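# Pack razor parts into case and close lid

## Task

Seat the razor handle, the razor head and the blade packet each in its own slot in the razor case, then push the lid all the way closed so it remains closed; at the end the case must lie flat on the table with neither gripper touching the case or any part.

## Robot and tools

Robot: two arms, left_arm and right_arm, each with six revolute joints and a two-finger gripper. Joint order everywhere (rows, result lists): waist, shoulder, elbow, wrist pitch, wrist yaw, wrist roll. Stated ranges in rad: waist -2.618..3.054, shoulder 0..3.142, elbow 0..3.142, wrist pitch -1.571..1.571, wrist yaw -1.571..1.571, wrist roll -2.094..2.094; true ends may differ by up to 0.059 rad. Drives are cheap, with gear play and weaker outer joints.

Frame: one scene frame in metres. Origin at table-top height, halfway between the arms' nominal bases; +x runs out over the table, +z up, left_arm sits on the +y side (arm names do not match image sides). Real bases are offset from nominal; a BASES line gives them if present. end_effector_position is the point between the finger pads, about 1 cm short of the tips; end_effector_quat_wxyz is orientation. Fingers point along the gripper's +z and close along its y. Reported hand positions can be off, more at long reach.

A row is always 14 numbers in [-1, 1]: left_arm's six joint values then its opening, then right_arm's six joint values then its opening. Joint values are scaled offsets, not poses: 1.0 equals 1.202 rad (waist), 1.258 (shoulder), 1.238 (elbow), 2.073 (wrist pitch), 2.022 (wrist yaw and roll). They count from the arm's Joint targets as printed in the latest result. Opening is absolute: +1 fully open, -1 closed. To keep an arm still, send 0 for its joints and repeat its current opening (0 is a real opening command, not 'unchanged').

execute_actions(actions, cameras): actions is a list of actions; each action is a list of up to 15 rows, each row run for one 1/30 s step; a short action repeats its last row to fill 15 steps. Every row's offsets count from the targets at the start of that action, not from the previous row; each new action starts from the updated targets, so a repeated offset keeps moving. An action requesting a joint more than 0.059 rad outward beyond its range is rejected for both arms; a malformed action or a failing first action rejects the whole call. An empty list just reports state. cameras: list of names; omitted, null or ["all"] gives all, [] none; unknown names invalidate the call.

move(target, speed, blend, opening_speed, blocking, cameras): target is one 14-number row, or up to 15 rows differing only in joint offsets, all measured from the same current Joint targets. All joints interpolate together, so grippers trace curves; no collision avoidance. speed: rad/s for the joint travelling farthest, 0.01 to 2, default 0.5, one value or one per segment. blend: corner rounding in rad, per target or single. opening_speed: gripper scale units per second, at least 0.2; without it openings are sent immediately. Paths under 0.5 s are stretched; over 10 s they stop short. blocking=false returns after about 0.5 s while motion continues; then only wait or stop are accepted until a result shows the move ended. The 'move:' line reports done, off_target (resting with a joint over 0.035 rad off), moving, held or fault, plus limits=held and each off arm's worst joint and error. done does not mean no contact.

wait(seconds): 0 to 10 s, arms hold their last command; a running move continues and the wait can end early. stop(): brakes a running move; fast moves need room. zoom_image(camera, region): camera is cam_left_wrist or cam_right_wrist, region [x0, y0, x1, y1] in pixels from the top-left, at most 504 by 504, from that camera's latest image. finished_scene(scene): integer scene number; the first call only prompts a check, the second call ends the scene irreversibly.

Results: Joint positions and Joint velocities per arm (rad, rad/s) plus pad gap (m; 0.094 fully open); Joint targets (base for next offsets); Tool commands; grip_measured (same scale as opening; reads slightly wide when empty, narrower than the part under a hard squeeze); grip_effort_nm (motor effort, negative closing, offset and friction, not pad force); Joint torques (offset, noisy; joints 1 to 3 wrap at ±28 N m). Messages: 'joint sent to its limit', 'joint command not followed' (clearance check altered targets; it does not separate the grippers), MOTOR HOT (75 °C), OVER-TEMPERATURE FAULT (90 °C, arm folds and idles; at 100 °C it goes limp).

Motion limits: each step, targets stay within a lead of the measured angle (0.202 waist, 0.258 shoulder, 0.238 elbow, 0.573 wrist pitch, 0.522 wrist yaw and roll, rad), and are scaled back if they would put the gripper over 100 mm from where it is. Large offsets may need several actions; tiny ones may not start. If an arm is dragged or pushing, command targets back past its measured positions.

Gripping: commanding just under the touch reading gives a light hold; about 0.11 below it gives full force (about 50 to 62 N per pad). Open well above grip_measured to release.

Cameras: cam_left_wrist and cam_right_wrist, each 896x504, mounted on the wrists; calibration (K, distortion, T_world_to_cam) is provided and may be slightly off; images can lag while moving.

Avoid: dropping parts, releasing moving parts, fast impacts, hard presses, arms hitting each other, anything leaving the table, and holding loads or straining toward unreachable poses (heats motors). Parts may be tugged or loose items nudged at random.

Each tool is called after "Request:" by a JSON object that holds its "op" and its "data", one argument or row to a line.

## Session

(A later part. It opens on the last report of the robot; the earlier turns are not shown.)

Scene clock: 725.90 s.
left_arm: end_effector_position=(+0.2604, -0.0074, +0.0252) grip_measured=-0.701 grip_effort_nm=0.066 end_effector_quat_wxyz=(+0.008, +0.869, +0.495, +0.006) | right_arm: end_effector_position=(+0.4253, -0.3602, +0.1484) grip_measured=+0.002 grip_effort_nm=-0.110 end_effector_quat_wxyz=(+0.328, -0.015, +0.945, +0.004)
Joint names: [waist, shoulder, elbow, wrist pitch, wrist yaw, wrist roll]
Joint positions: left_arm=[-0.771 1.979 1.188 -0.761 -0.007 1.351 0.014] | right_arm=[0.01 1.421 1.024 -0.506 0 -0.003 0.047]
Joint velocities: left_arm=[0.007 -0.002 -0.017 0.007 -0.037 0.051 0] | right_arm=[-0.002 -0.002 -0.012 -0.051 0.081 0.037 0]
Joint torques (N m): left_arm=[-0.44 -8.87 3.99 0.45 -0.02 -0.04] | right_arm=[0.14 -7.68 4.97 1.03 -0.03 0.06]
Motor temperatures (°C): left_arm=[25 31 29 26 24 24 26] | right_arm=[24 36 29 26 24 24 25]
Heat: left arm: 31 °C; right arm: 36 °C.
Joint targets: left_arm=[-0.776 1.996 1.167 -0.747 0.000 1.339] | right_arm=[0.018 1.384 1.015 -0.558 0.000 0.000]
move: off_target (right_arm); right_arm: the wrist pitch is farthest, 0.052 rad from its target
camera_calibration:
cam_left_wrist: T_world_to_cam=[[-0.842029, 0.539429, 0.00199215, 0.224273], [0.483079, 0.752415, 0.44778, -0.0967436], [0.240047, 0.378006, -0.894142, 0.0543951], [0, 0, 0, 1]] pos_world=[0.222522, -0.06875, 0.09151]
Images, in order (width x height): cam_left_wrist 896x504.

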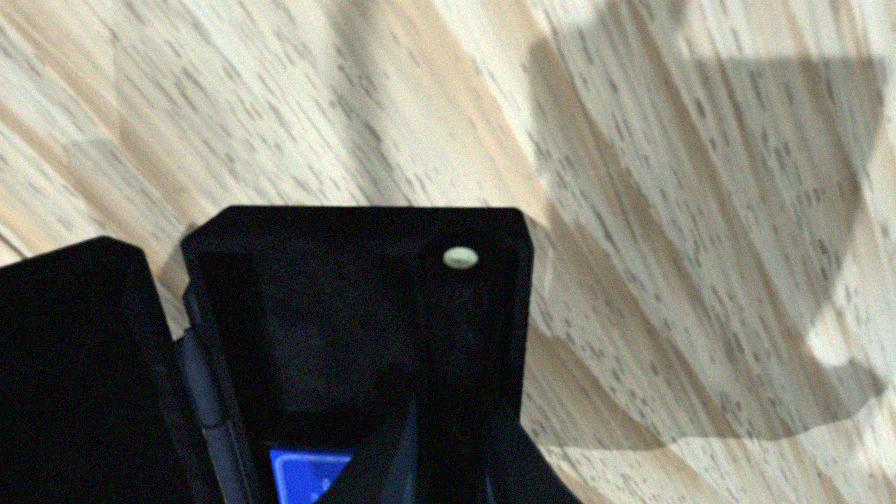

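Request:
{"op": "move", "data": {
  "target": [0,0,0,0,0,0,-0.9,0,0,0,0,0,0,0],
  "opening_speed": 0.3,
  "cameras": []
}}

Request:
{"op": "move", "data": {
  "target": [-0.0083,0,0,0,0,0,-0.9,0,0,0,0,0,0,0],
  "speed": 0.05,
  "cameras": ["cam_left_wrist"]
}}

Request:
{"op": "zoom_image", "data": {
  "camera": "cam_left_wrist",
  "region": [300, 150, 600, 450]
}}

Scene clock: 740.63 s.
left_arm: end_effector_position=(+0.2607, -0.0077, +0.0252) grip_measured=-0.846 grip_effort_nm=-0.984 end_effector_quat_wxyz=(+0.008, +0.866, +0.501, +0.006) | right_arm: end_effector_position=(+0.4253, -0.3602, +0.1484) grip_measured=+0.002 grip_effort_nm=-0.110 end_effector_quat_wxyz=(+0.328, -0.015, +0.945, +0.004)
Joint names: [waist, shoulder, elbow, wrist pitch, wrist yaw, wrist roll]
Joint positions: left_arm=[-0.771 1.979 1.188 -0.76 -0.007 1.337 0.007] | right_arm=[0.01 1.421 1.024 -0.506 0 -0.003 0.047]
Joint velocities: left_arm=[-0.007 -0.007 0.007 -0.022 -0.022 -0.037 -0.002] | right_arm=[-0.022 -0.007 -0.002 0.066 0.095 -0.022 -0.002]
Joint torques (N m): left_arm=[-0.43 -8.83 4.05 0.46 -0.04 -0.02] | right_arm=[0.16 -7.71 5.01 1.03 -0.03 0.06]
Motor temperatures (°C): left_arm=[25 31 29 26 24 24 25] | right_arm=[24 36 29 26 24 24 25]
Heat: left arm: 31 °C; right arm: 36 °C.
Joint targets: left_arm=[-0.776 1.996 1.167 -0.747 0.000 1.339] | right_arm=[0.018 1.384 1.015 -0.558 0.000 0.000]
move: off_target (right_arm); right_arm: the wrist pitch is farthest, 0.052 rad from its target
No camera images: "cameras" was empty.

Scene clock: 741.33 s.
left_arm: end_effector_position=(+0.2607, -0.0077, +0.0252) grip_measured=-0.849 grip_effort_nm=-1.028 end_effector_quat_wxyz=(+0.008, +0.866, +0.501, +0.006) | right_arm: end_effector_position=(+0.4253, -0.3602, +0.1484) grip_measured=+0.002 grip_effort_nm=-0.110 end_effector_quat_wxyz=(+0.328, -0.015, +0.945, +0.004)
Joint names: [waist, shoulder, elbow, wrist pitch, wrist yaw, wrist roll]
Joint positions: left_arm=[-0.771 1.979 1.188 -0.76 -0.007 1.337 0.007] | right_arm=[0.01 1.421 1.024 -0.506 0 -0.003 0.047]
Joint velocities: left_arm=[-0.017 -0.012 0.002 -0.007 -0.007 -0.022 0.001] | right_arm=[0.007 -0.022 -0.002 0.007 0.022 -0.007 -0.001]
Joint torques (N m): left_arm=[-0.68 -8.85 4.03 0.45 0 -0.02] | right_arm=[0.2 -7.72 5.01 1.05 -0.01 0.06]
Motor temperatures (°C): left_arm=[25 31 29 26 24 24 25] | right_arm=[24 36 29 26 24 24 25]
Heat: left arm: 31 °C; right arm: 36 °C.
Joint targets: left_arm=[-0.786 1.996 1.167 -0.747 0.000 1.339] | right_arm=[0.018 1.384 1.015 -0.558 0.000 0.000]
move: off_target (right_arm); right_arm: the wrist pitch is farthest, 0.052 rad from its target
camera_calibration:
cam_left_wrist: T_world_to_cam=[[-0.849395, 0.527757, 0.000445262, 0.226518], [0.472194, 0.759591, 0.447274, -0.0937777], [0.235714, 0.380123, -0.894397, 0.0555859], [0, 0, 0, 1]] pos_world=[0.223582, -0.0694431, 0.0915593]
Images, in order (width x height): cam_left_wrist 896x504.

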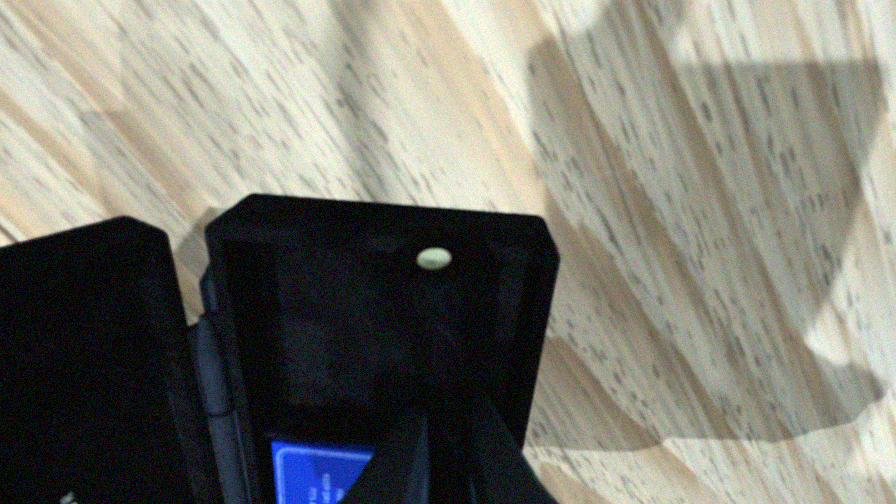

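Scaled by 1.680 from the camera's 896x504 image, which has a finer 1280x720 frame.

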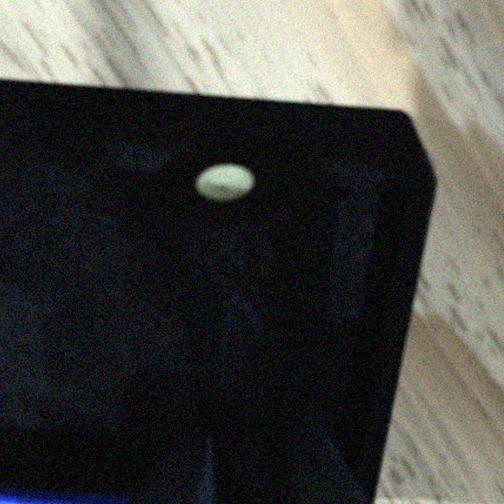

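Request:
{"op": "move", "data": {
  "target": [
    [0,-0.03,0.05,-0.0,0,0,-0.92,0,0,0,0,0,0,0],
    [0,-0.13,0.09,-0.09,0,0,-0.92,0,0,0,0,0,0,0]
  ],
  "speed": 0.15,
  "cameras": ["cam_left_wrist"]
}}

Request:
{"op": "zoom_image", "data": {
  "camera": "cam_left_wrist",
  "region": [200, 50, 650, 500]
}}

Scene clock: 752.10 s.
left_arm: end_effector_position=(+0.2559, -0.0045, +0.0734) grip_measured=-0.856 grip_effort_nm=-1.038 end_effector_quat_wxyz=(+0.016, +0.869, +0.494, +0.008) | right_arm: end_effector_position=(+0.4253, -0.3602, +0.1484) grip_measured=+0.002 grip_effort_nm=-0.115 end_effector_quat_wxyz=(+0.328, -0.015, +0.945, +0.004)
Joint names: [waist, shoulder, elbow, wrist pitch, wrist yaw, wrist roll]
Joint positions: left_arm=[-0.774 1.864 1.24 -0.912 -0.007 1.349 0.007] | right_arm=[0.01 1.421 1.024 -0.506 0 -0.003 0.047]
Joint velocities: left_arm=[-0.032 -0.002 0.007 0.037 -0.007 -0.022 0.001] | right_arm=[-0.002 -0.002 -0.007 -0.007 -0.022 -0.007 0]
Joint torques (N m): left_arm=[-0.5 -12.21 9.22 0.11 -0.03 -0.02] | right_arm=[0.14 -7.66 4.98 1.04 -0.03 0.07]
Motor temperatures (°C): left_arm=[25 31 30 26 24 24 26] | right_arm=[24 36 29 26 24 24 25]
Heat: left arm: 31 °C; right arm: 36 °C.
Joint targets: left_arm=[-0.786 1.832 1.279 -0.933 0.000 1.339] | right_arm=[0.018 1.384 1.015 -0.558 0.000 0.000]
move: off_target (left_arm, right_arm); left_arm: the elbow is farthest, 0.039 rad from its target; right_arm: the wrist pitch is farthest, 0.052 rad from its target
camera_calibration:
cam_left_wrist: T_world_to_cam=[[-0.841123, 0.540648, -0.0145899, 0.219745], [0.478774, 0.756867, 0.44489, -0.116929], [0.251572, 0.367222, -0.895466, 0.0945465], [0, 0, 0, 1]] pos_world=[0.21703, -0.0650239, 0.13989]
Images, in order (width x height): cam_left_wrist 896x504.

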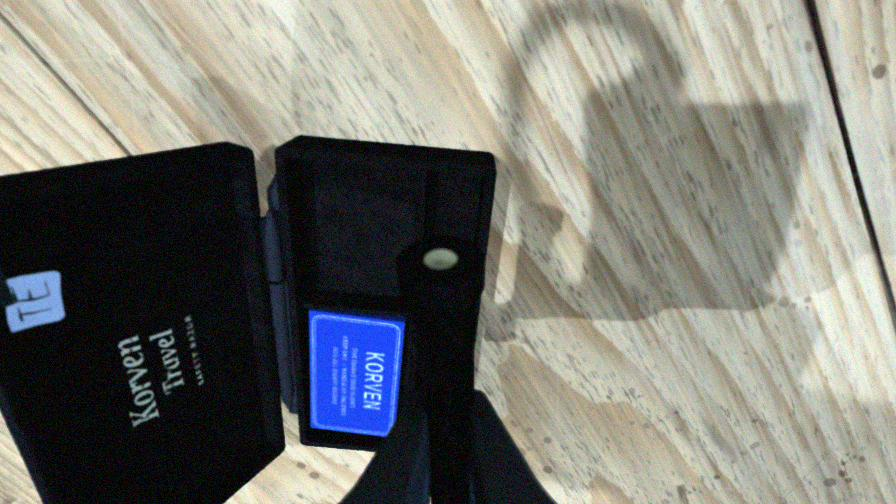

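Scaled by 1.120 from the camera's 896x504 image, which has a finer 1280x720 frame.

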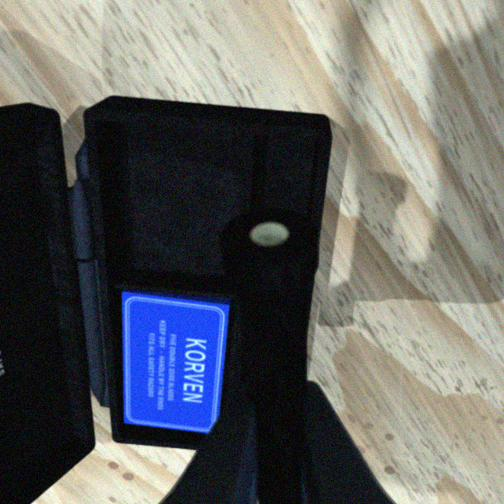

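Request:
{"op": "move", "data": {
  "target": [
    [0,-0.05,0.03,0,0,0,-0.92,0,0,0,0,0,0,0],
    [0.57,-0.05,0.03,0,0,0,-0.92,0,0,0,0,0,0,0]
  ],
  "speed": 0.6,
  "cameras": []
}}

Request:
{"op": "move", "data": {
  "target": [0,0,0,0,0,0,-0.92,0.842,0.203,0.334,-0.16,0,0,0],
  "speed": 0.7,
  "cameras": ["cam_right_wrist","cam_left_wrist"]
}}

Request:
{"op": "zoom_image", "data": {
  "camera": "cam_right_wrist",
  "region": [250, 50, 650, 400]
}}

Scene clock: 779.17 s.
left_arm: end_effector_position=(+0.3653, +0.2026, +0.1096) grip_measured=-0.856 grip_effort_nm=-1.033 end_effector_quat_wxyz=(+0.058, +0.651, +0.755, +0.048) | right_arm: end_effector_position=(+0.4253, -0.3602, +0.1484) grip_measured=+0.002 grip_effort_nm=-0.120 end_effector_quat_wxyz=(+0.328, -0.015, +0.945, +0.004)
Joint names: [waist, shoulder, elbow, wrist pitch, wrist yaw, wrist roll]
Joint positions: left_arm=[-0.09 1.789 1.284 -0.916 -0.008 1.349 0.007] | right_arm=[0.01 1.421 1.024 -0.506 0 -0.003 0.047]
Joint velocities: left_arm=[0.002 0.012 0.007 0.022 -0.022 -0.037 0] | right_arm=[-0.007 -0.017 -0.007 -0.007 -0.007 -0.007 0]
Joint torques (N m): left_arm=[-0.53 -10.89 8.88 0.41 -0.02 -0.01] | right_arm=[0.16 -7.73 5.01 1.05 -0.03 0.05]
Motor temperatures (°C): left_arm=[25 33 30 26 24 24 26] | right_arm=[24 36 29 26 24 24 25]
Heat: left arm: 33 °C; right arm: 36 °C.
Joint targets: left_arm=[-0.101 1.769 1.316 -0.933 0.000 1.339] | right_arm=[0.018 1.384 1.015 -0.558 0.000 0.000]
move: off_target (right_arm); right_arm: the wrist pitch is farthest, 0.052 rad from its target
No camera images: "cameras" was empty.

Scene clock: 781.37 s.
left_arm: end_effector_position=(+0.3653, +0.2026, +0.1096) grip_measured=-0.856 grip_effort_nm=-1.038 end_effector_quat_wxyz=(+0.058, +0.651, +0.755, +0.048) | right_arm: end_effector_position=(+0.2389, -0.0216, +0.1600) grip_measured=+0.002 grip_effort_nm=-0.110 end_effector_quat_wxyz=(+0.204, -0.497, +0.836, +0.115)
Joint names: [waist, shoulder, elbow, wrist pitch, wrist yaw, wrist roll]
Joint positions: left_arm=[-0.09 1.789 1.284 -0.916 -0.008 1.349 0.007] | right_arm=[1.039 1.635 1.38 -0.843 0.003 -0.016 0.047]
Joint velocities: left_arm=[0.012 -0.007 -0.012 -0.007 0.037 0.051 0] | right_arm=[-0.007 0.002 -0.002 -0.081 -0.051 -0.037 0]
Joint torques (N m): left_arm=[-0.47 -10.81 8.98 0.38 -0.02 -0.02] | right_arm=[-0.34 -6.22 10.11 0.88 -0.01 0.05]
Motor temperatures (°C): left_arm=[25 33 30 26 24 24 26] | right_arm=[24 35 29 26 24 24 25]
Heat: left arm: 33 °C; right arm: 35 °C.
Joint targets: left_arm=[-0.101 1.769 1.316 -0.933 0.000 1.339] | right_arm=[1.030 1.640 1.429 -0.889 0.000 0.000]
move: off_target (right_arm); right_arm: the elbow is farthest, 0.049 rad from its target
camera_calibration:
cam_left_wrist: T_world_to_cam=[[-0.985344, -0.113272, -0.127544, 0.39793], [-0.157364, 0.892185, 0.42337, -0.134936], [0.0658368, 0.437235, -0.896934, 0.0771848], [0, 0, 0, 1]] pos_world=[0.365782, 0.131715, 0.177111]
cam_right_wrist: T_world_to_cam=[[0.875345, -0.483493, -0.00240494, -0.218057], [-0.483271, -0.874767, -0.0350882, 0.141699], [0.0148612, 0.0318765, -0.999381, 0.247987], [0, 0, 0, 1]] pos_world=[0.255668, 0.0106197, 0.252281]

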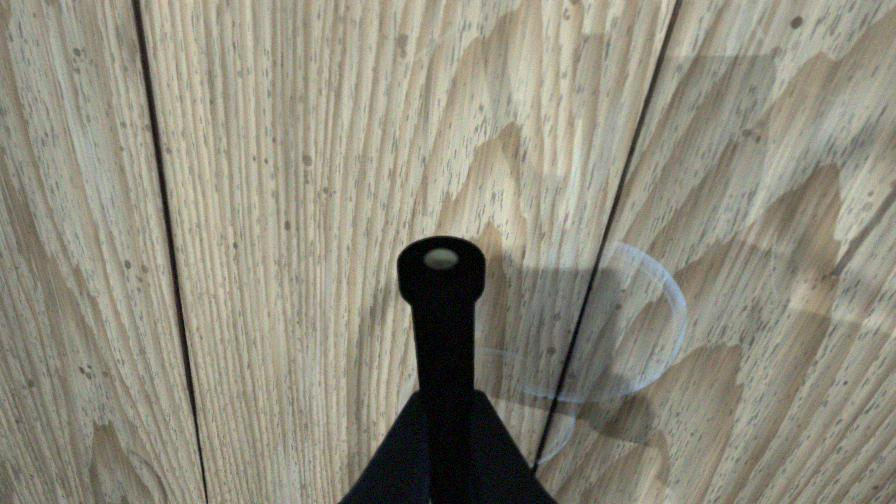

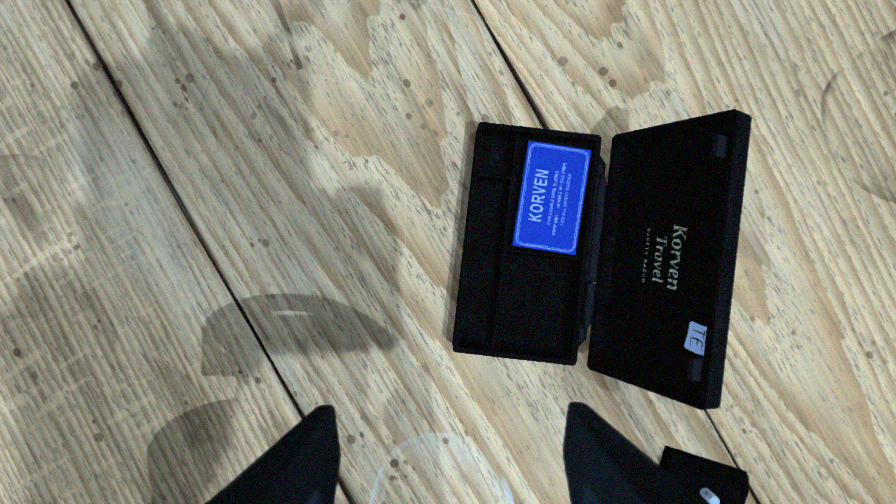

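Scaled by 1.260 from the camera's 896x504 image, which has a finer 1280x720 frame.

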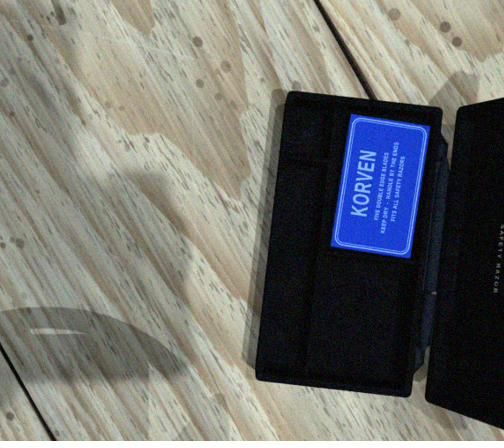

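Request:
{"op": "zoom_image", "data": {
  "camera": "cam_right_wrist",
  "region": [430, 110, 620, 370]
}}

Request:
{"op": "zoom_image", "data": {
  "camera": "cam_right_wrist",
  "region": [450, 115, 530, 215]
}}

Scaled by 1.938 from the camera's 896x504 image, which has a finer 1280x720 frame.

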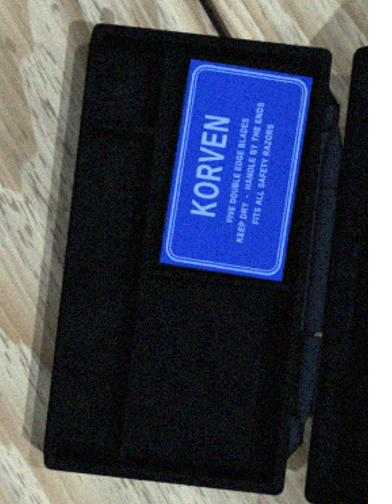

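Scaled by 5.040 from the camera's 896x504 image, which has a finer 1280x720 frame.

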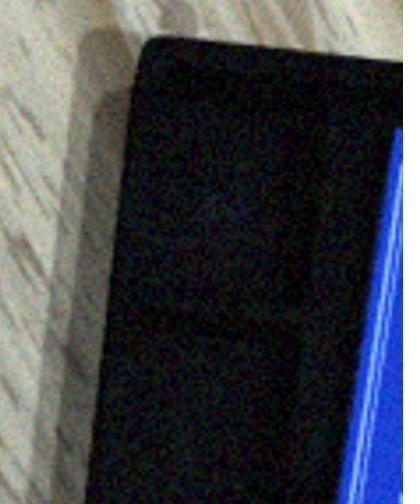

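Request:
{"op": "move", "data": {
  "target": [0,0,0,0,0,0,-0.92,-0.842,0,0,0,0,0,0],
  "speed": 0.8,
  "cameras": []
}}

Request:
{"op": "move", "data": {
  "target": [
    [-0.566,0,0,0,0,0.03,-0.92,0,0,0,0,0,0,0],
    [-0.566,0.138,-0.09,0.052,0,0.03,-0.92,0,0,0,0,0,0,0]
  ],
  "speed": [0.5,0.2],
  "cameras": ["cam_left_wrist"]
}}

Request:
{"op": "zoom_image", "data": {
  "camera": "cam_left_wrist",
  "region": [300, 120, 600, 420]
}}

Scene clock: 824.73 s.
left_arm: end_effector_position=(+0.3653, +0.2026, +0.1096) grip_measured=-0.856 grip_effort_nm=-1.033 end_effector_quat_wxyz=(+0.058, +0.651, +0.755, +0.048) | right_arm: end_effector_position=(+0.4435, -0.3598, +0.1598) grip_measured=+0.002 grip_effort_nm=-0.110 end_effector_quat_wxyz=(+0.233, -0.015, +0.972, +0.004)
Joint names: [waist, shoulder, elbow, wrist pitch, wrist yaw, wrist roll]
Joint positions: left_arm=[-0.09 1.789 1.284 -0.916 -0.008 1.349 0.007] | right_arm=[0.008 1.635 1.38 -0.845 -0.003 -0.003 0.047]
Joint velocities: left_arm=[0.002 -0.007 0.002 0.037 -0.007 -0.081 -0.001] | right_arm=[-0.002 0.002 -0.002 0.022 -0.037 0.007 0]
Joint torques (N m): left_arm=[-0.49 -10.69 9.07 0.38 -0.02 -0.04] | right_arm=[0.5 -6.23 10.11 0.81 -0.07 0.07]
Motor temperatures (°C): left_arm=[25 31 31 26 24 24 26] | right_arm=[24 32 33 25 24 24 25]
Heat: left arm: 31 °C; right arm: 33 °C.
Joint targets: left_arm=[-0.101 1.769 1.316 -0.933 0.000 1.339] | right_arm=[0.018 1.640 1.429 -0.889 0.000 0.000]
move: off_target (right_arm); right_arm: the elbow is farthest, 0.049 rad from its target
No camera images: "cameras" was empty.

Scene clock: 827.70 s.
left_arm: end_effector_position=(+0.2527, -0.0098, +0.0456) grip_measured=-0.856 grip_effort_nm=-1.038 end_effector_quat_wxyz=(+0.002, +0.886, +0.464, +0.005) | right_arm: end_effector_position=(+0.4435, -0.3601, +0.1598) grip_measured=+0.002 grip_effort_nm=-0.110 end_effector_quat_wxyz=(+0.233, -0.015, +0.972, +0.003)
Joint names: [waist, shoulder, elbow, wrist pitch, wrist yaw, wrist roll]
Joint positions: left_arm=[-0.793 1.936 1.218 -0.846 -0.008 1.399 0.007] | right_arm=[0.008 1.635 1.38 -0.845 -0.001 -0.003 0.047]
Joint velocities: left_arm=[0.007 0.002 0.007 -0.037 -0.022 0.051 0] | right_arm=[0.012 -0.012 -0.007 0.022 -0.051 0.007 0.001]
Joint torques (N m): left_arm=[0.49 -9.47 4.72 0.51 -0.01 0.09] | right_arm=[0.5 -6.2 10.11 0.81 -0.04 0.07]
Motor temperatures (°C): left_arm=[25 31 31 26 24 24 26] | right_arm=[24 32 33 25 24 24 25]
Heat: left arm: 31 °C; right arm: 33 °C.
Joint targets: left_arm=[-0.782 1.943 1.205 -0.826 0.000 1.399] | right_arm=[0.018 1.640 1.429 -0.889 0.000 0.000]
move: off_target (right_arm); right_arm: the elbow is farthest, 0.049 rad from its target
camera_calibration:
cam_left_wrist: T_world_to_cam=[[-0.802785, 0.596135, 0.0125921, 0.209097], [0.53659, 0.713067, 0.451228, -0.114439], [0.260014, 0.368996, -0.89232, 0.0701774], [0, 0, 0, 1]] pos_world=[0.211019, -0.0689423, 0.111626]
Images, in order (width x height): cam_left_wrist 896x504.

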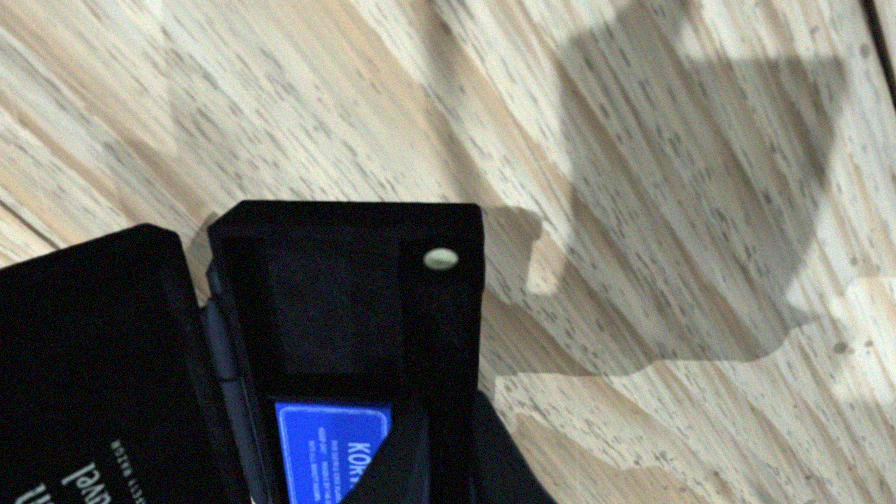

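Scaled by 1.680 from the camera's 896x504 image, which has a finer 1280x720 frame.

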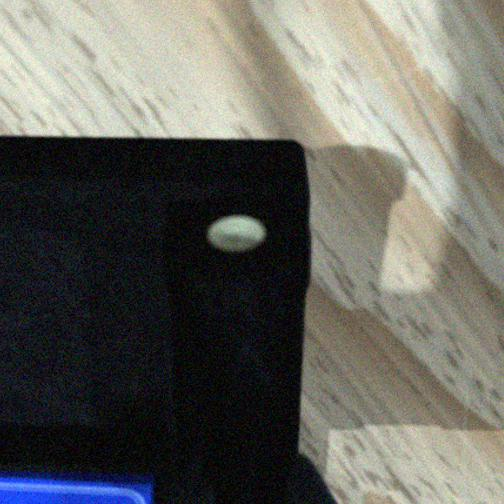

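Request:
{"op": "execute_actions", "data": {
  "actions": [],
  "cameras": ["cam_left_wrist"]
}}

Scene clock: 875.13 s.
left_arm: end_effector_position=(+0.2527, -0.0098, +0.0456) grip_measured=-0.856 grip_effort_nm=-1.038 end_effector_quat_wxyz=(+0.002, +0.886, +0.464, +0.005) | right_arm: end_effector_position=(+0.4435, -0.3601, +0.1598) grip_measured=+0.002 grip_effort_nm=-0.105 end_effector_quat_wxyz=(+0.233, -0.015, +0.972, +0.003)
Joint names: [waist, shoulder, elbow, wrist pitch, wrist yaw, wrist roll]
Joint positions: left_arm=[-0.793 1.936 1.218 -0.846 -0.008 1.399 0.007] | right_arm=[0.008 1.635 1.38 -0.845 -0.001 -0.003 0.047]
Joint velocities: left_arm=[-0.012 0.002 0.007 0.095 -0.051 0.022 0] | right_arm=[-0.012 -0.007 -0.007 0.007 -0.007 0.022 0]
Joint torques (N m): left_arm=[0.57 -9.57 4.68 0.47 -0.01 0.12] | right_arm=[0.54 -6.17 10.11 0.81 -0.04 0.06]
Motor temperatures (°C): left_arm=[25 31 29 26 24 24 27] | right_arm=[24 31 33 25 24 24 25]
Heat: left arm: 31 °C; right arm: 33 °C.
Joint targets: left_arm=[-0.782 1.943 1.205 -0.826 0.000 1.399] | right_arm=[0.018 1.640 1.429 -0.889 0.000 0.000]
Tool commands: left_gripper/opening=-0.92 right_gripper/opening=+0.0
camera_calibration:
cam_left_wrist: T_world_to_cam=[[-0.802785, 0.596135, 0.0125921, 0.209097], [0.53659, 0.713067, 0.451228, -0.114439], [0.260014, 0.368996, -0.89232, 0.0701774], [0, 0, 0, 1]] pos_world=[0.211019, -0.0689423, 0.111626]
Images, in order (width x height): cam_left_wrist 896x504.

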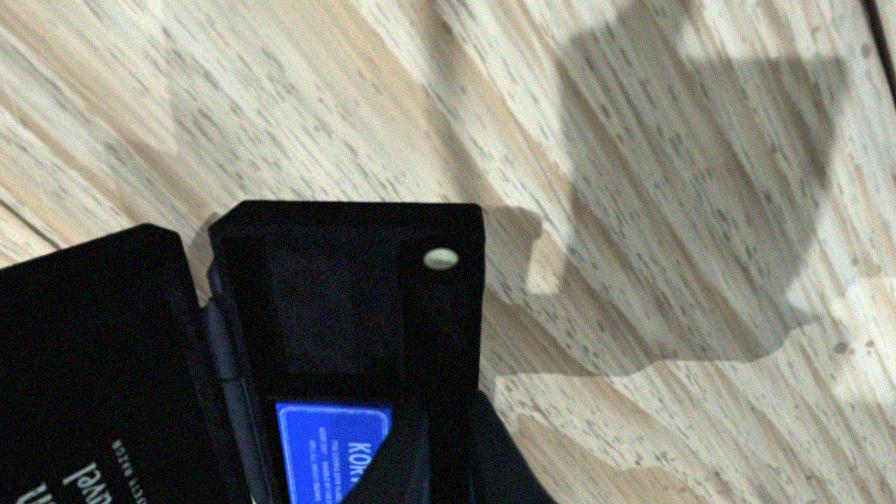

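Request:
{"op": "move", "data": {
  "target": [0,0.0216,-0.0247,0.0279,0,0,-0.92,0,0,0,0,0,0,0],
  "speed": 0.1,
  "cameras": ["cam_left_wrist"]
}}

Request:
{"op": "zoom_image", "data": {
  "camera": "cam_left_wrist",
  "region": [340, 160, 560, 300]
}}

Scene clock: 891.57 s.
left_arm: end_effector_position=(+0.2538, -0.0109, +0.0327) grip_measured=-0.856 grip_effort_nm=-1.033 end_effector_quat_wxyz=(+0.007, +0.886, +0.464, +0.006) | right_arm: end_effector_position=(+0.4435, -0.3601, +0.1598) grip_measured=+0.002 grip_effort_nm=-0.110 end_effector_quat_wxyz=(+0.233, -0.015, +0.972, +0.003)
Joint names: [waist, shoulder, elbow, wrist pitch, wrist yaw, wrist roll]
Joint positions: left_arm=[-0.793 1.958 1.191 -0.788 -0.008 1.399 0.007] | right_arm=[0.008 1.635 1.38 -0.845 -0.001 -0.003 0.047]
Joint velocities: left_arm=[0.007 0.007 0.007 0.022 -0.037 -0.051 0.001] | right_arm=[-0.007 -0.022 -0.002 -0.007 0.066 -0.066 0]
Joint torques (N m): left_arm=[0.53 -9.09 4.44 0.49 -0.02 0.09] | right_arm=[0.57 -6.22 10.17 0.8 -0.05 0.06]
Motor temperatures (°C): left_arm=[25 31 29 26 24 24 27] | right_arm=[24 31 34 25 24 24 25]
Heat: left arm: 31 °C; right arm: 34 °C.
Joint targets: left_arm=[-0.782 1.970 1.174 -0.768 0.000 1.399] | right_arm=[0.018 1.640 1.429 -0.889 0.000 0.000]
move: off_target (right_arm); right_arm: the elbow is farthest, 0.049 rad from its target
camera_calibration:
cam_left_wrist: T_world_to_cam=[[-0.802838, 0.596187, 0.0034768, 0.211159], [0.533633, 0.715977, 0.450125, -0.107607], [0.26587, 0.363233, -0.892959, 0.0572479], [0, 0, 0, 1]] pos_world=[0.211729, -0.0696406, 0.0988225]
Images, in order (width x height): cam_left_wrist 896x504.

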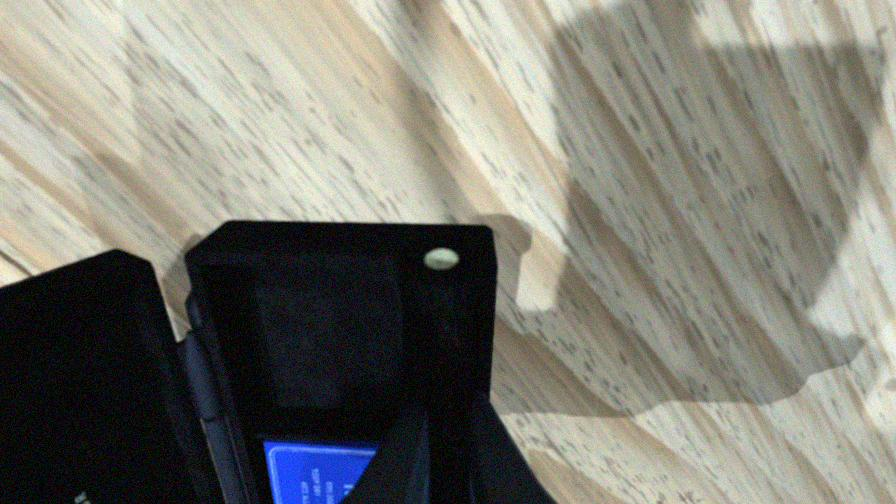

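Scaled by 2.291 from the camera's 896x504 image, which has a finer 1280x720 frame.

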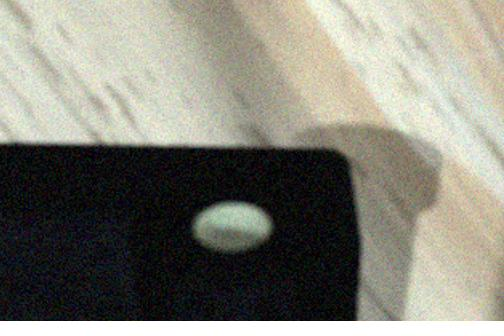

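Request:
{"op": "move", "data": {
  "target": [-0.004,0.004,-0.0135,0.0100,0,0,-0.92,0,0,0,0,0,0,0],
  "speed": 0.05,
  "cameras": ["cam_left_wrist"]
}}

Request:
{"op": "zoom_image", "data": {
  "camera": "cam_left_wrist",
  "region": [340, 200, 560, 340]
}}

Scene clock: 914.57 s.
left_arm: end_effector_position=(+0.2536, -0.0107, +0.0298) grip_measured=-0.856 grip_effort_nm=-1.033 end_effector_quat_wxyz=(+0.009, +0.886, +0.464, +0.007) | right_arm: end_effector_position=(+0.4435, -0.3601, +0.1598) grip_measured=+0.002 grip_effort_nm=-0.110 end_effector_quat_wxyz=(+0.233, -0.015, +0.972, +0.003)
Joint names: [waist, shoulder, elbow, wrist pitch, wrist yaw, wrist roll]
Joint positions: left_arm=[-0.793 1.958 1.177 -0.768 -0.008 1.4 0.007] | right_arm=[0.008 1.635 1.38 -0.845 -0.001 -0.003 0.047]
Joint velocities: left_arm=[-0.002 -0.012 0.002 0.051 -0.081 0.051 0] | right_arm=[0.002 -0.002 -0.007 0.066 -0.051 -0.007 -0.001]
Joint torques (N m): left_arm=[0.12 -8.64 3.93 0.54 -0.03 0.1] | right_arm=[0.51 -6.23 10.09 0.83 -0.05 0.07]
Motor temperatures (°C): left_arm=[25 31 29 26 24 24 27] | right_arm=[24 31 34 25 24 24 25]
Heat: left arm: 31 °C; right arm: 34 °C.
Joint targets: left_arm=[-0.786 1.975 1.157 -0.747 0.000 1.399] | right_arm=[0.018 1.640 1.429 -0.889 0.000 0.000]
move: off_target (right_arm); right_arm: the elbow is farthest, 0.049 rad from its target
camera_calibration:
cam_left_wrist: T_world_to_cam=[[-0.801925, 0.597419, -0.00259249, 0.210888], [0.53276, 0.717081, 0.449402, -0.106045], [0.27034, 0.359005, -0.893326, 0.0534116], [0, 0, 0, 1]] pos_world=[0.211174, -0.0691207, 0.0959176]
Images, in order (width x height): cam_left_wrist 896x504.

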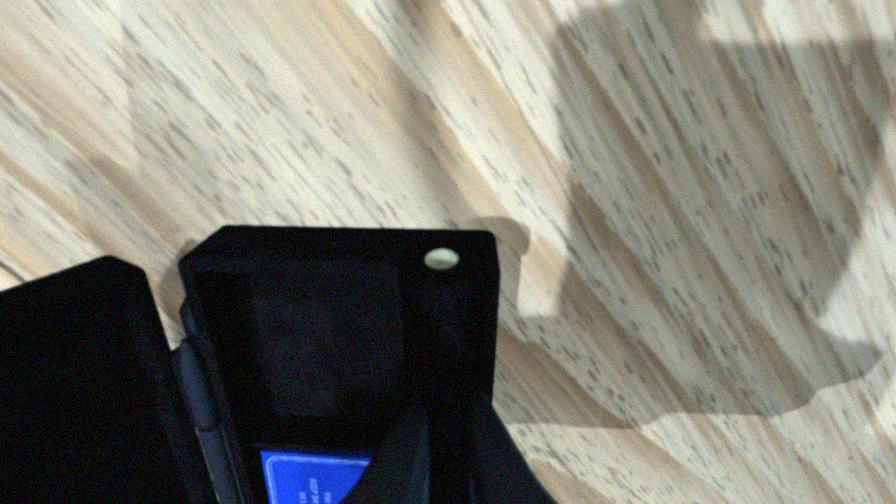

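Scaled by 2.291 from the camera's 896x504 image, which has a finer 1280x720 frame.

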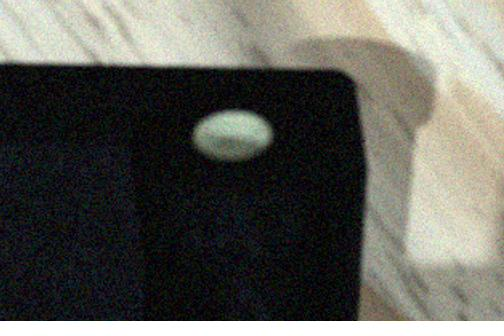

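Request:
{"op": "move", "data": {
  "target": [0,0.0,-0.005,0,0,0,-0.92,0,0,0,0,0,0,0],
  "speed": 0.05,
  "cameras": ["cam_left_wrist"]
}}

Request:
{"op": "zoom_image", "data": {
  "camera": "cam_left_wrist",
  "region": [340, 200, 560, 340]
}}

Scene clock: 930.90 s.
left_arm: end_effector_position=(+0.2532, -0.0103, +0.0294) grip_measured=-0.856 grip_effort_nm=-1.033 end_effector_quat_wxyz=(+0.009, +0.886, +0.464, +0.007) | right_arm: end_effector_position=(+0.4435, -0.3601, +0.1598) grip_measured=+0.002 grip_effort_nm=-0.110 end_effector_quat_wxyz=(+0.233, -0.015, +0.972, +0.003)
Joint names: [waist, shoulder, elbow, wrist pitch, wrist yaw, wrist roll]
Joint positions: left_arm=[-0.793 1.958 1.175 -0.768 -0.008 1.4 0.007] | right_arm=[0.008 1.635 1.38 -0.845 -0.001 -0.003 0.047]
Joint velocities: left_arm=[-0.002 -0.017 -0.002 -0.051 -0.022 -0.066 0] | right_arm=[0.007 0.002 -0.002 0.066 0.022 -0.081 -0.001]
Joint torques (N m): left_arm=[0.12 -8.64 3.64 0.51 -0.01 0.1] | right_arm=[0.51 -6.24 10.13 0.81 -0.03 0.07]
Motor temperatures (°C): left_arm=[25 30 29 26 24 24 27] | right_arm=[24 31 34 25 24 24 25]
Heat: left arm: 30 °C; right arm: 34 °C.
Joint targets: left_arm=[-0.786 1.975 1.151 -0.747 0.000 1.399] | right_arm=[0.018 1.640 1.429 -0.889 0.000 0.000]
move: off_target (right_arm); right_arm: the elbow is farthest, 0.049 rad from its target
camera_calibration:
cam_left_wrist: T_world_to_cam=[[-0.801927, 0.597421, -0.0010729, 0.210268], [0.533251, 0.716597, 0.44959, -0.106099], [0.269364, 0.359966, -0.893234, 0.0533284], [0, 0, 0, 1]] pos_world=[0.210832, -0.0687847, 0.0955615]
Images, in order (width x height): cam_left_wrist 896x504.

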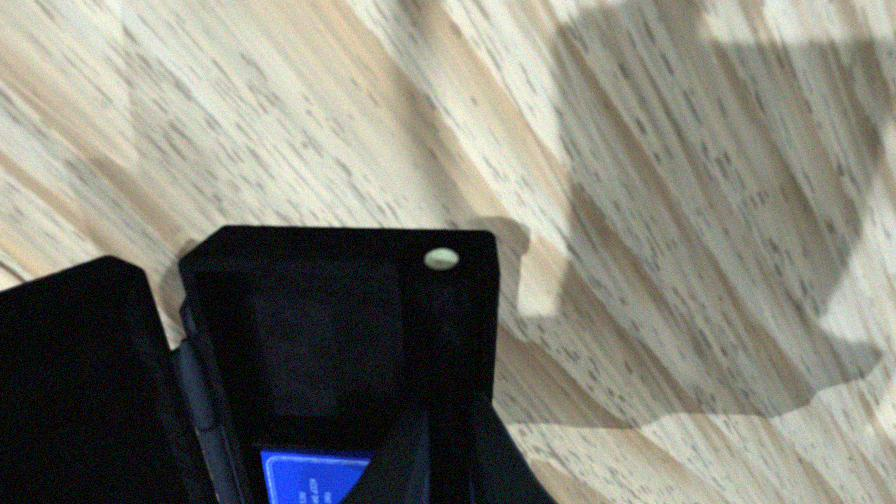

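Scaled by 2.291 from the camera's 896x504 image, which has a finer 1280x720 frame.

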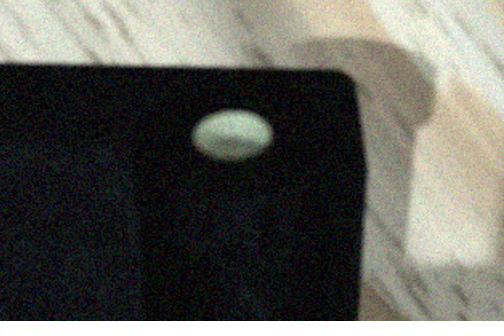

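Request:
{"op": "move", "data": {
  "target": [0,0.008,-0.0075,0.008,0,0,-0.92,0,0,0,0,0,0,0],
  "speed": 0.05,
  "cameras": ["cam_left_wrist"]
}}

Request:
{"op": "zoom_image", "data": {
  "camera": "cam_left_wrist",
  "region": [340, 200, 560, 340]
}}

Scene clock: 941.17 s.
left_arm: end_effector_position=(+0.2534, -0.0104, +0.0291) grip_measured=-0.856 grip_effort_nm=-1.038 end_effector_quat_wxyz=(+0.009, +0.886, +0.464, +0.007) | right_arm: end_effector_position=(+0.4435, -0.3601, +0.1598) grip_measured=+0.002 grip_effort_nm=-0.110 end_effector_quat_wxyz=(+0.233, -0.015, +0.972, +0.003)
Joint names: [waist, shoulder, elbow, wrist pitch, wrist yaw, wrist roll]
Joint positions: left_arm=[-0.793 1.958 1.174 -0.765 -0.008 1.4 0.007] | right_arm=[0.008 1.635 1.38 -0.845 -0.001 -0.003 0.047]
Joint velocities: left_arm=[0.007 0.027 -0.002 -0.037 -0.095 0.051 0] | right_arm=[-0.007 -0.007 -0.007 0.081 -0.022 0.007 -0.001]
Joint torques (N m): left_arm=[0.14 -7.86 3.15 0.68 -0.03 0.1] | right_arm=[0.51 -6.26 10.11 0.82 -0.03 0.07]
Motor temperatures (°C): left_arm=[25 30 29 26 24 24 27] | right_arm=[24 31 34 25 24 24 25]
Heat: left arm: 30 °C; right arm: 34 °C.
Joint targets: left_arm=[-0.786 1.985 1.142 -0.730 0.000 1.399] | right_arm=[0.018 1.640 1.429 -0.889 0.000 0.000]
move: off_target (right_arm); right_arm: the elbow is farthest, 0.049 rad from its target
camera_calibration:
cam_left_wrist: T_world_to_cam=[[-0.801925, 0.597419, -0.00259249, 0.210491], [0.53276, 0.717081, 0.449402, -0.105796], [0.27034, 0.359005, -0.893326, 0.0527957], [0, 0, 0, 1]] pos_world=[0.210889, -0.0688407, 0.0952546]
Images, in order (width x height): cam_left_wrist 896x504.

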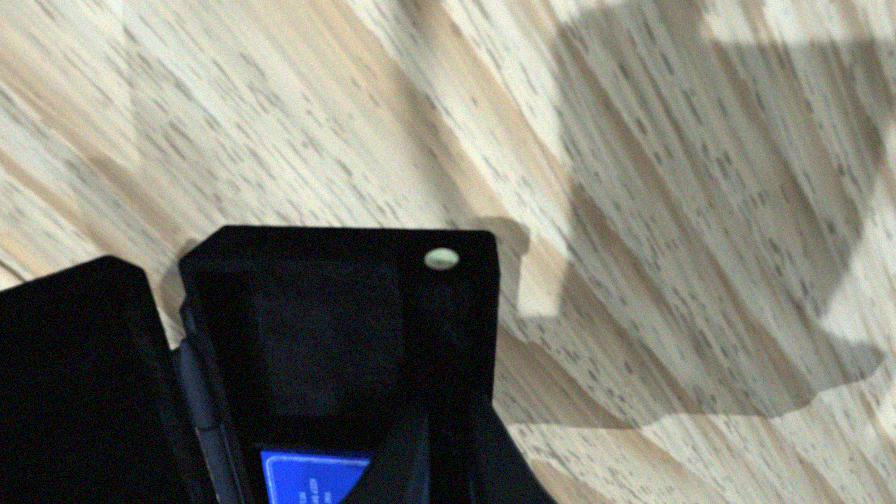

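Scaled by 2.291 from the camera's 896x504 image, which has a finer 1280x720 frame.

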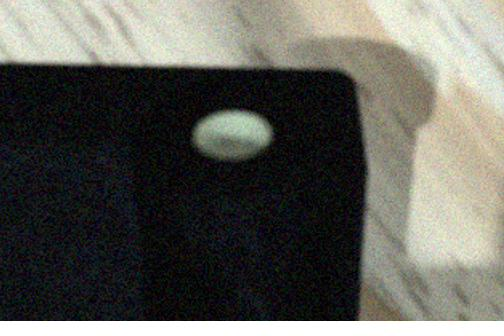

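Request:
{"op": "move", "data": {
  "target": [0,-0.050,0.067,-0.0405,0,0,-0.92,0,0,0,0,0,0,0],
  "speed": 0.1,
  "cameras": ["cam_left_wrist"]
}}

Request:
{"op": "zoom_image", "data": {
  "camera": "cam_left_wrist",
  "region": [340, 200, 560, 340]
}}

Scene clock: 960.47 s.
left_arm: end_effector_position=(+0.2529, -0.0100, +0.0325) grip_measured=-0.856 grip_effort_nm=-1.033 end_effector_quat_wxyz=(+0.005, +0.886, +0.464, +0.006) | right_arm: end_effector_position=(+0.4435, -0.3601, +0.1598) grip_measured=+0.002 grip_effort_nm=-0.115 end_effector_quat_wxyz=(+0.233, -0.015, +0.972, +0.003)
Joint names: [waist, shoulder, elbow, wrist pitch, wrist yaw, wrist roll]
Joint positions: left_arm=[-0.793 1.956 1.188 -0.789 -0.008 1.4 0.007] | right_arm=[0.008 1.635 1.38 -0.845 -0.001 -0.003 0.047]
Joint velocities: left_arm=[-0.012 -0.002 0.002 -0.051 -0.007 0.022 0] | right_arm=[-0.012 0.012 0.002 -0.007 0.037 0.066 -0.001]
Joint torques (N m): left_arm=[0.08 -12.83 8.72 0.01 -0.01 0.11] | right_arm=[0.55 -6.23 10.1 0.84 -0.04 0.06]
Motor temperatures (°C): left_arm=[25 31 29 26 24 24 27] | right_arm=[24 31 34 25 24 24 25]
Heat: left arm: 31 °C; right arm: 34 °C.
Joint targets: left_arm=[-0.786 1.922 1.225 -0.814 0.000 1.399] | right_arm=[0.018 1.640 1.429 -0.889 0.000 0.000]
move: off_target (left_arm, right_arm); left_arm: the elbow is farthest, 0.037 rad from its target; right_arm: the elbow is farthest, 0.049 rad from its target
camera_calibration:
cam_left_wrist: T_world_to_cam=[[-0.801912, 0.597407, 0.00652502, 0.209519], [0.535711, 0.714176, 0.450517, -0.108239], [0.264482, 0.36477, -0.892744, 0.0573481], [0, 0, 0, 1]] pos_world=[0.210833, -0.0687852, 0.0985935]
Images, in order (width x height): cam_left_wrist 896x504.

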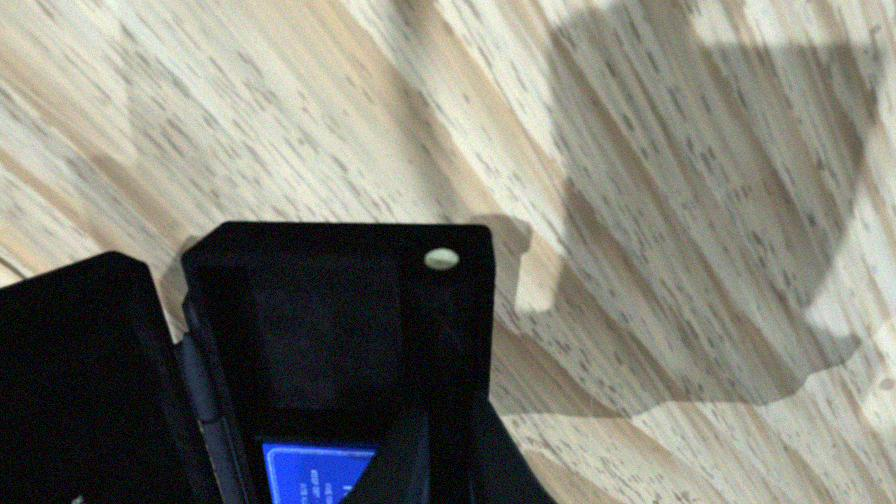

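Scaled by 2.291 from the camera's 896x504 image, which has a finer 1280x720 frame.

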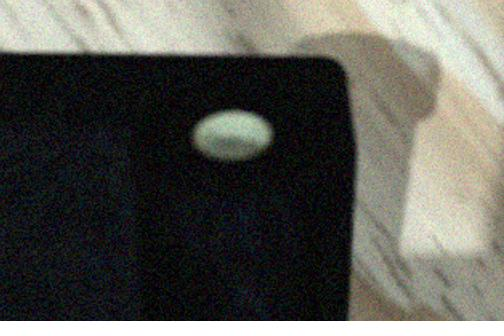

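Request:
{"op": "move", "data": {
  "target": [0,-0.012,0,-0.0055,0,0,-0.92,0,0,0,0,0,0,0],
  "speed": 0.1,
  "cameras": ["cam_left_wrist"]
}}

Request:
{"op": "zoom_image", "data": {
  "camera": "cam_left_wrist",
  "region": [340, 200, 560, 340]
}}

Scene clock: 971.33 s.
left_arm: end_effector_position=(+0.2514, -0.0085, +0.0369) grip_measured=-0.856 grip_effort_nm=-1.033 end_effector_quat_wxyz=(+0.004, +0.886, +0.464, +0.006) | right_arm: end_effector_position=(+0.4435, -0.3601, +0.1598) grip_measured=+0.002 grip_effort_nm=-0.110 end_effector_quat_wxyz=(+0.233, -0.015, +0.972, +0.003)
Joint names: [waist, shoulder, elbow, wrist pitch, wrist yaw, wrist roll]
Joint positions: left_arm=[-0.793 1.942 1.188 -0.804 -0.008 1.4 0.007] | right_arm=[0.008 1.635 1.38 -0.845 -0.001 -0.003 0.047]
Joint velocities: left_arm=[-0.017 0.012 0.007 -0.007 -0.007 -0.007 0] | right_arm=[0.007 0.007 -0.007 -0.066 -0.007 0.007 -0.001]
Joint torques (N m): left_arm=[0.17 -12.93 8.83 0.03 -0.01 0.09] | right_arm=[0.5 -6.19 10.1 0.82 -0.04 0.05]
Motor temperatures (°C): left_arm=[25 32 30 26 24 24 27] | right_arm=[24 31 34 25 24 24 25]
Heat: left arm: 32 °C; right arm: 34 °C.
Joint targets: left_arm=[-0.786 1.907 1.225 -0.826 0.000 1.399] | right_arm=[0.018 1.640 1.429 -0.889 0.000 0.000]
move: off_target (left_arm, right_arm); left_arm: the elbow is farthest, 0.037 rad from its target; right_arm: the elbow is farthest, 0.049 rad from its target
camera_calibration:
cam_left_wrist: T_world_to_cam=[[-0.801904, 0.597399, 0.00804458, 0.207417], [0.536204, 0.713692, 0.450699, -0.110581], [0.263506, 0.365731, -0.89264, 0.0613547], [0, 0, 0, 1]] pos_world=[0.209455, -0.0674295, 0.102938]
Images, in order (width x height): cam_left_wrist 896x504.

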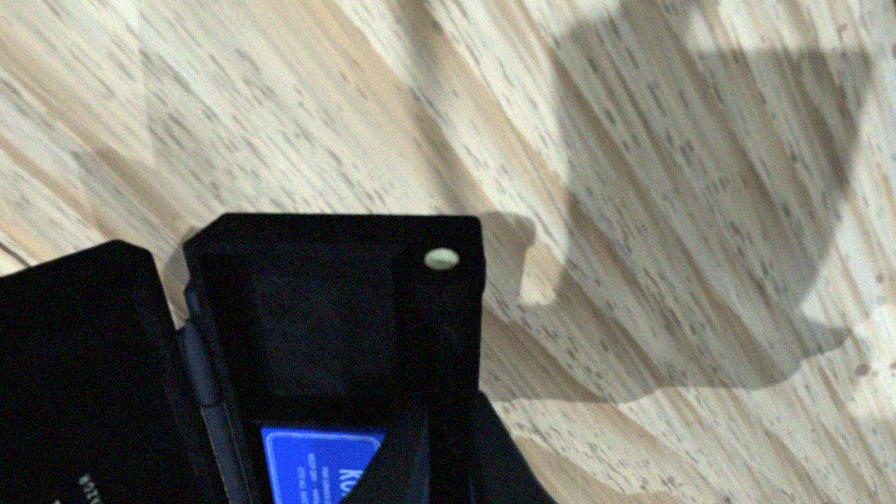

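Scaled by 2.291 from the camera's 896x504 image, which has a finer 1280x720 frame.

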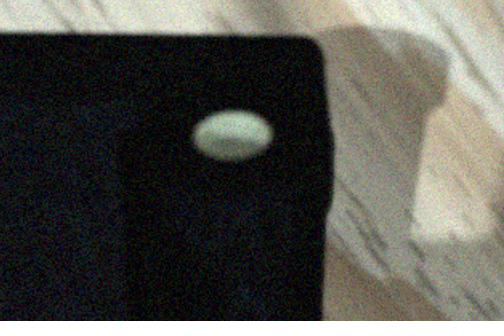

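Request:
{"op": "move", "data": {
  "target": [0,0.050,-0.0485,0.0367,0,0,-0.92,0,0,0,0,0,0,0],
  "speed": 0.1,
  "cameras": ["cam_left_wrist"]
}}

Request:
{"op": "zoom_image", "data": {
  "camera": "cam_left_wrist",
  "region": [340, 200, 560, 340]
}}

Scene clock: 984.93 s.
left_arm: end_effector_position=(+0.2538, -0.0109, +0.0299) grip_measured=-0.856 grip_effort_nm=-1.033 end_effector_quat_wxyz=(+0.009, +0.886, +0.464, +0.007) | right_arm: end_effector_position=(+0.4435, -0.3603, +0.1598) grip_measured=+0.002 grip_effort_nm=-0.115 end_effector_quat_wxyz=(+0.233, -0.015, +0.972, +0.003)
Joint names: [waist, shoulder, elbow, wrist pitch, wrist yaw, wrist roll]
Joint positions: left_arm=[-0.793 1.959 1.18 -0.771 -0.008 1.4 0.007] | right_arm=[0.008 1.635 1.38 -0.845 0 -0.003 0.047]
Joint velocities: left_arm=[-0.022 -0.007 -0.012 0.007 0.007 -0.081 0.001] | right_arm=[-0.012 -0.002 0.002 0.037 -0.081 0.022 0]
Joint torques (N m): left_arm=[0.05 -9.16 4.41 0.51 -0.03 0.08] | right_arm=[0.49 -6.19 10.11 0.81 -0.04 0.05]
Motor temperatures (°C): left_arm=[25 33 31 26 24 24 27] | right_arm=[24 31 35 25 23 24 25]
Heat: left arm: 33 °C; right arm: 35 °C.
Joint targets: left_arm=[-0.786 1.970 1.165 -0.750 0.000 1.399] | right_arm=[0.018 1.640 1.429 -0.889 0.000 0.000]
move: off_target (right_arm); right_arm: the elbow is farthest, 0.049 rad from its target
camera_calibration:
cam_left_wrist: T_world_to_cam=[[-0.801927, 0.597421, -0.0010729, 0.211034], [0.533251, 0.716597, 0.44959, -0.106234], [0.269364, 0.359966, -0.893234, 0.0538311], [0, 0, 0, 1]] pos_world=[0.211383, -0.0693269, 0.096072]
Images, in order (width x height): cam_left_wrist 896x504.

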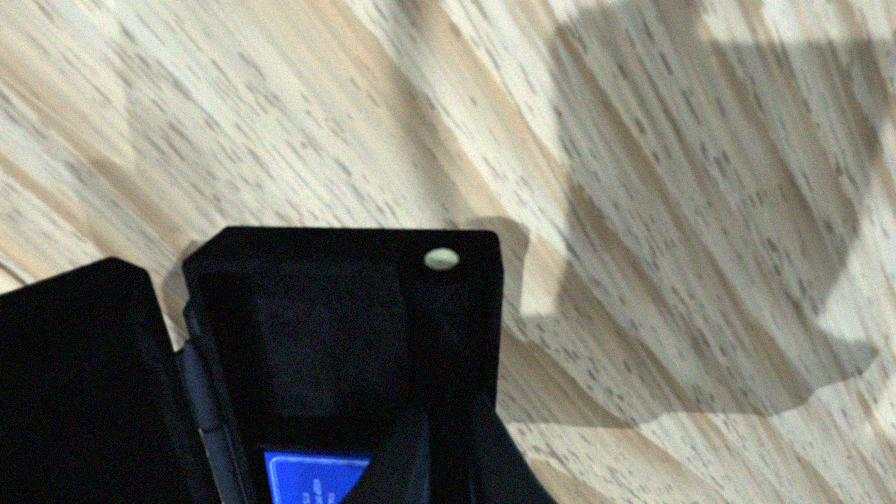

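Scaled by 2.291 from the camera's 896x504 image, which has a finer 1280x720 frame.

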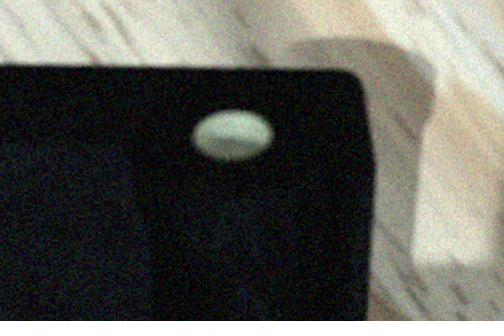

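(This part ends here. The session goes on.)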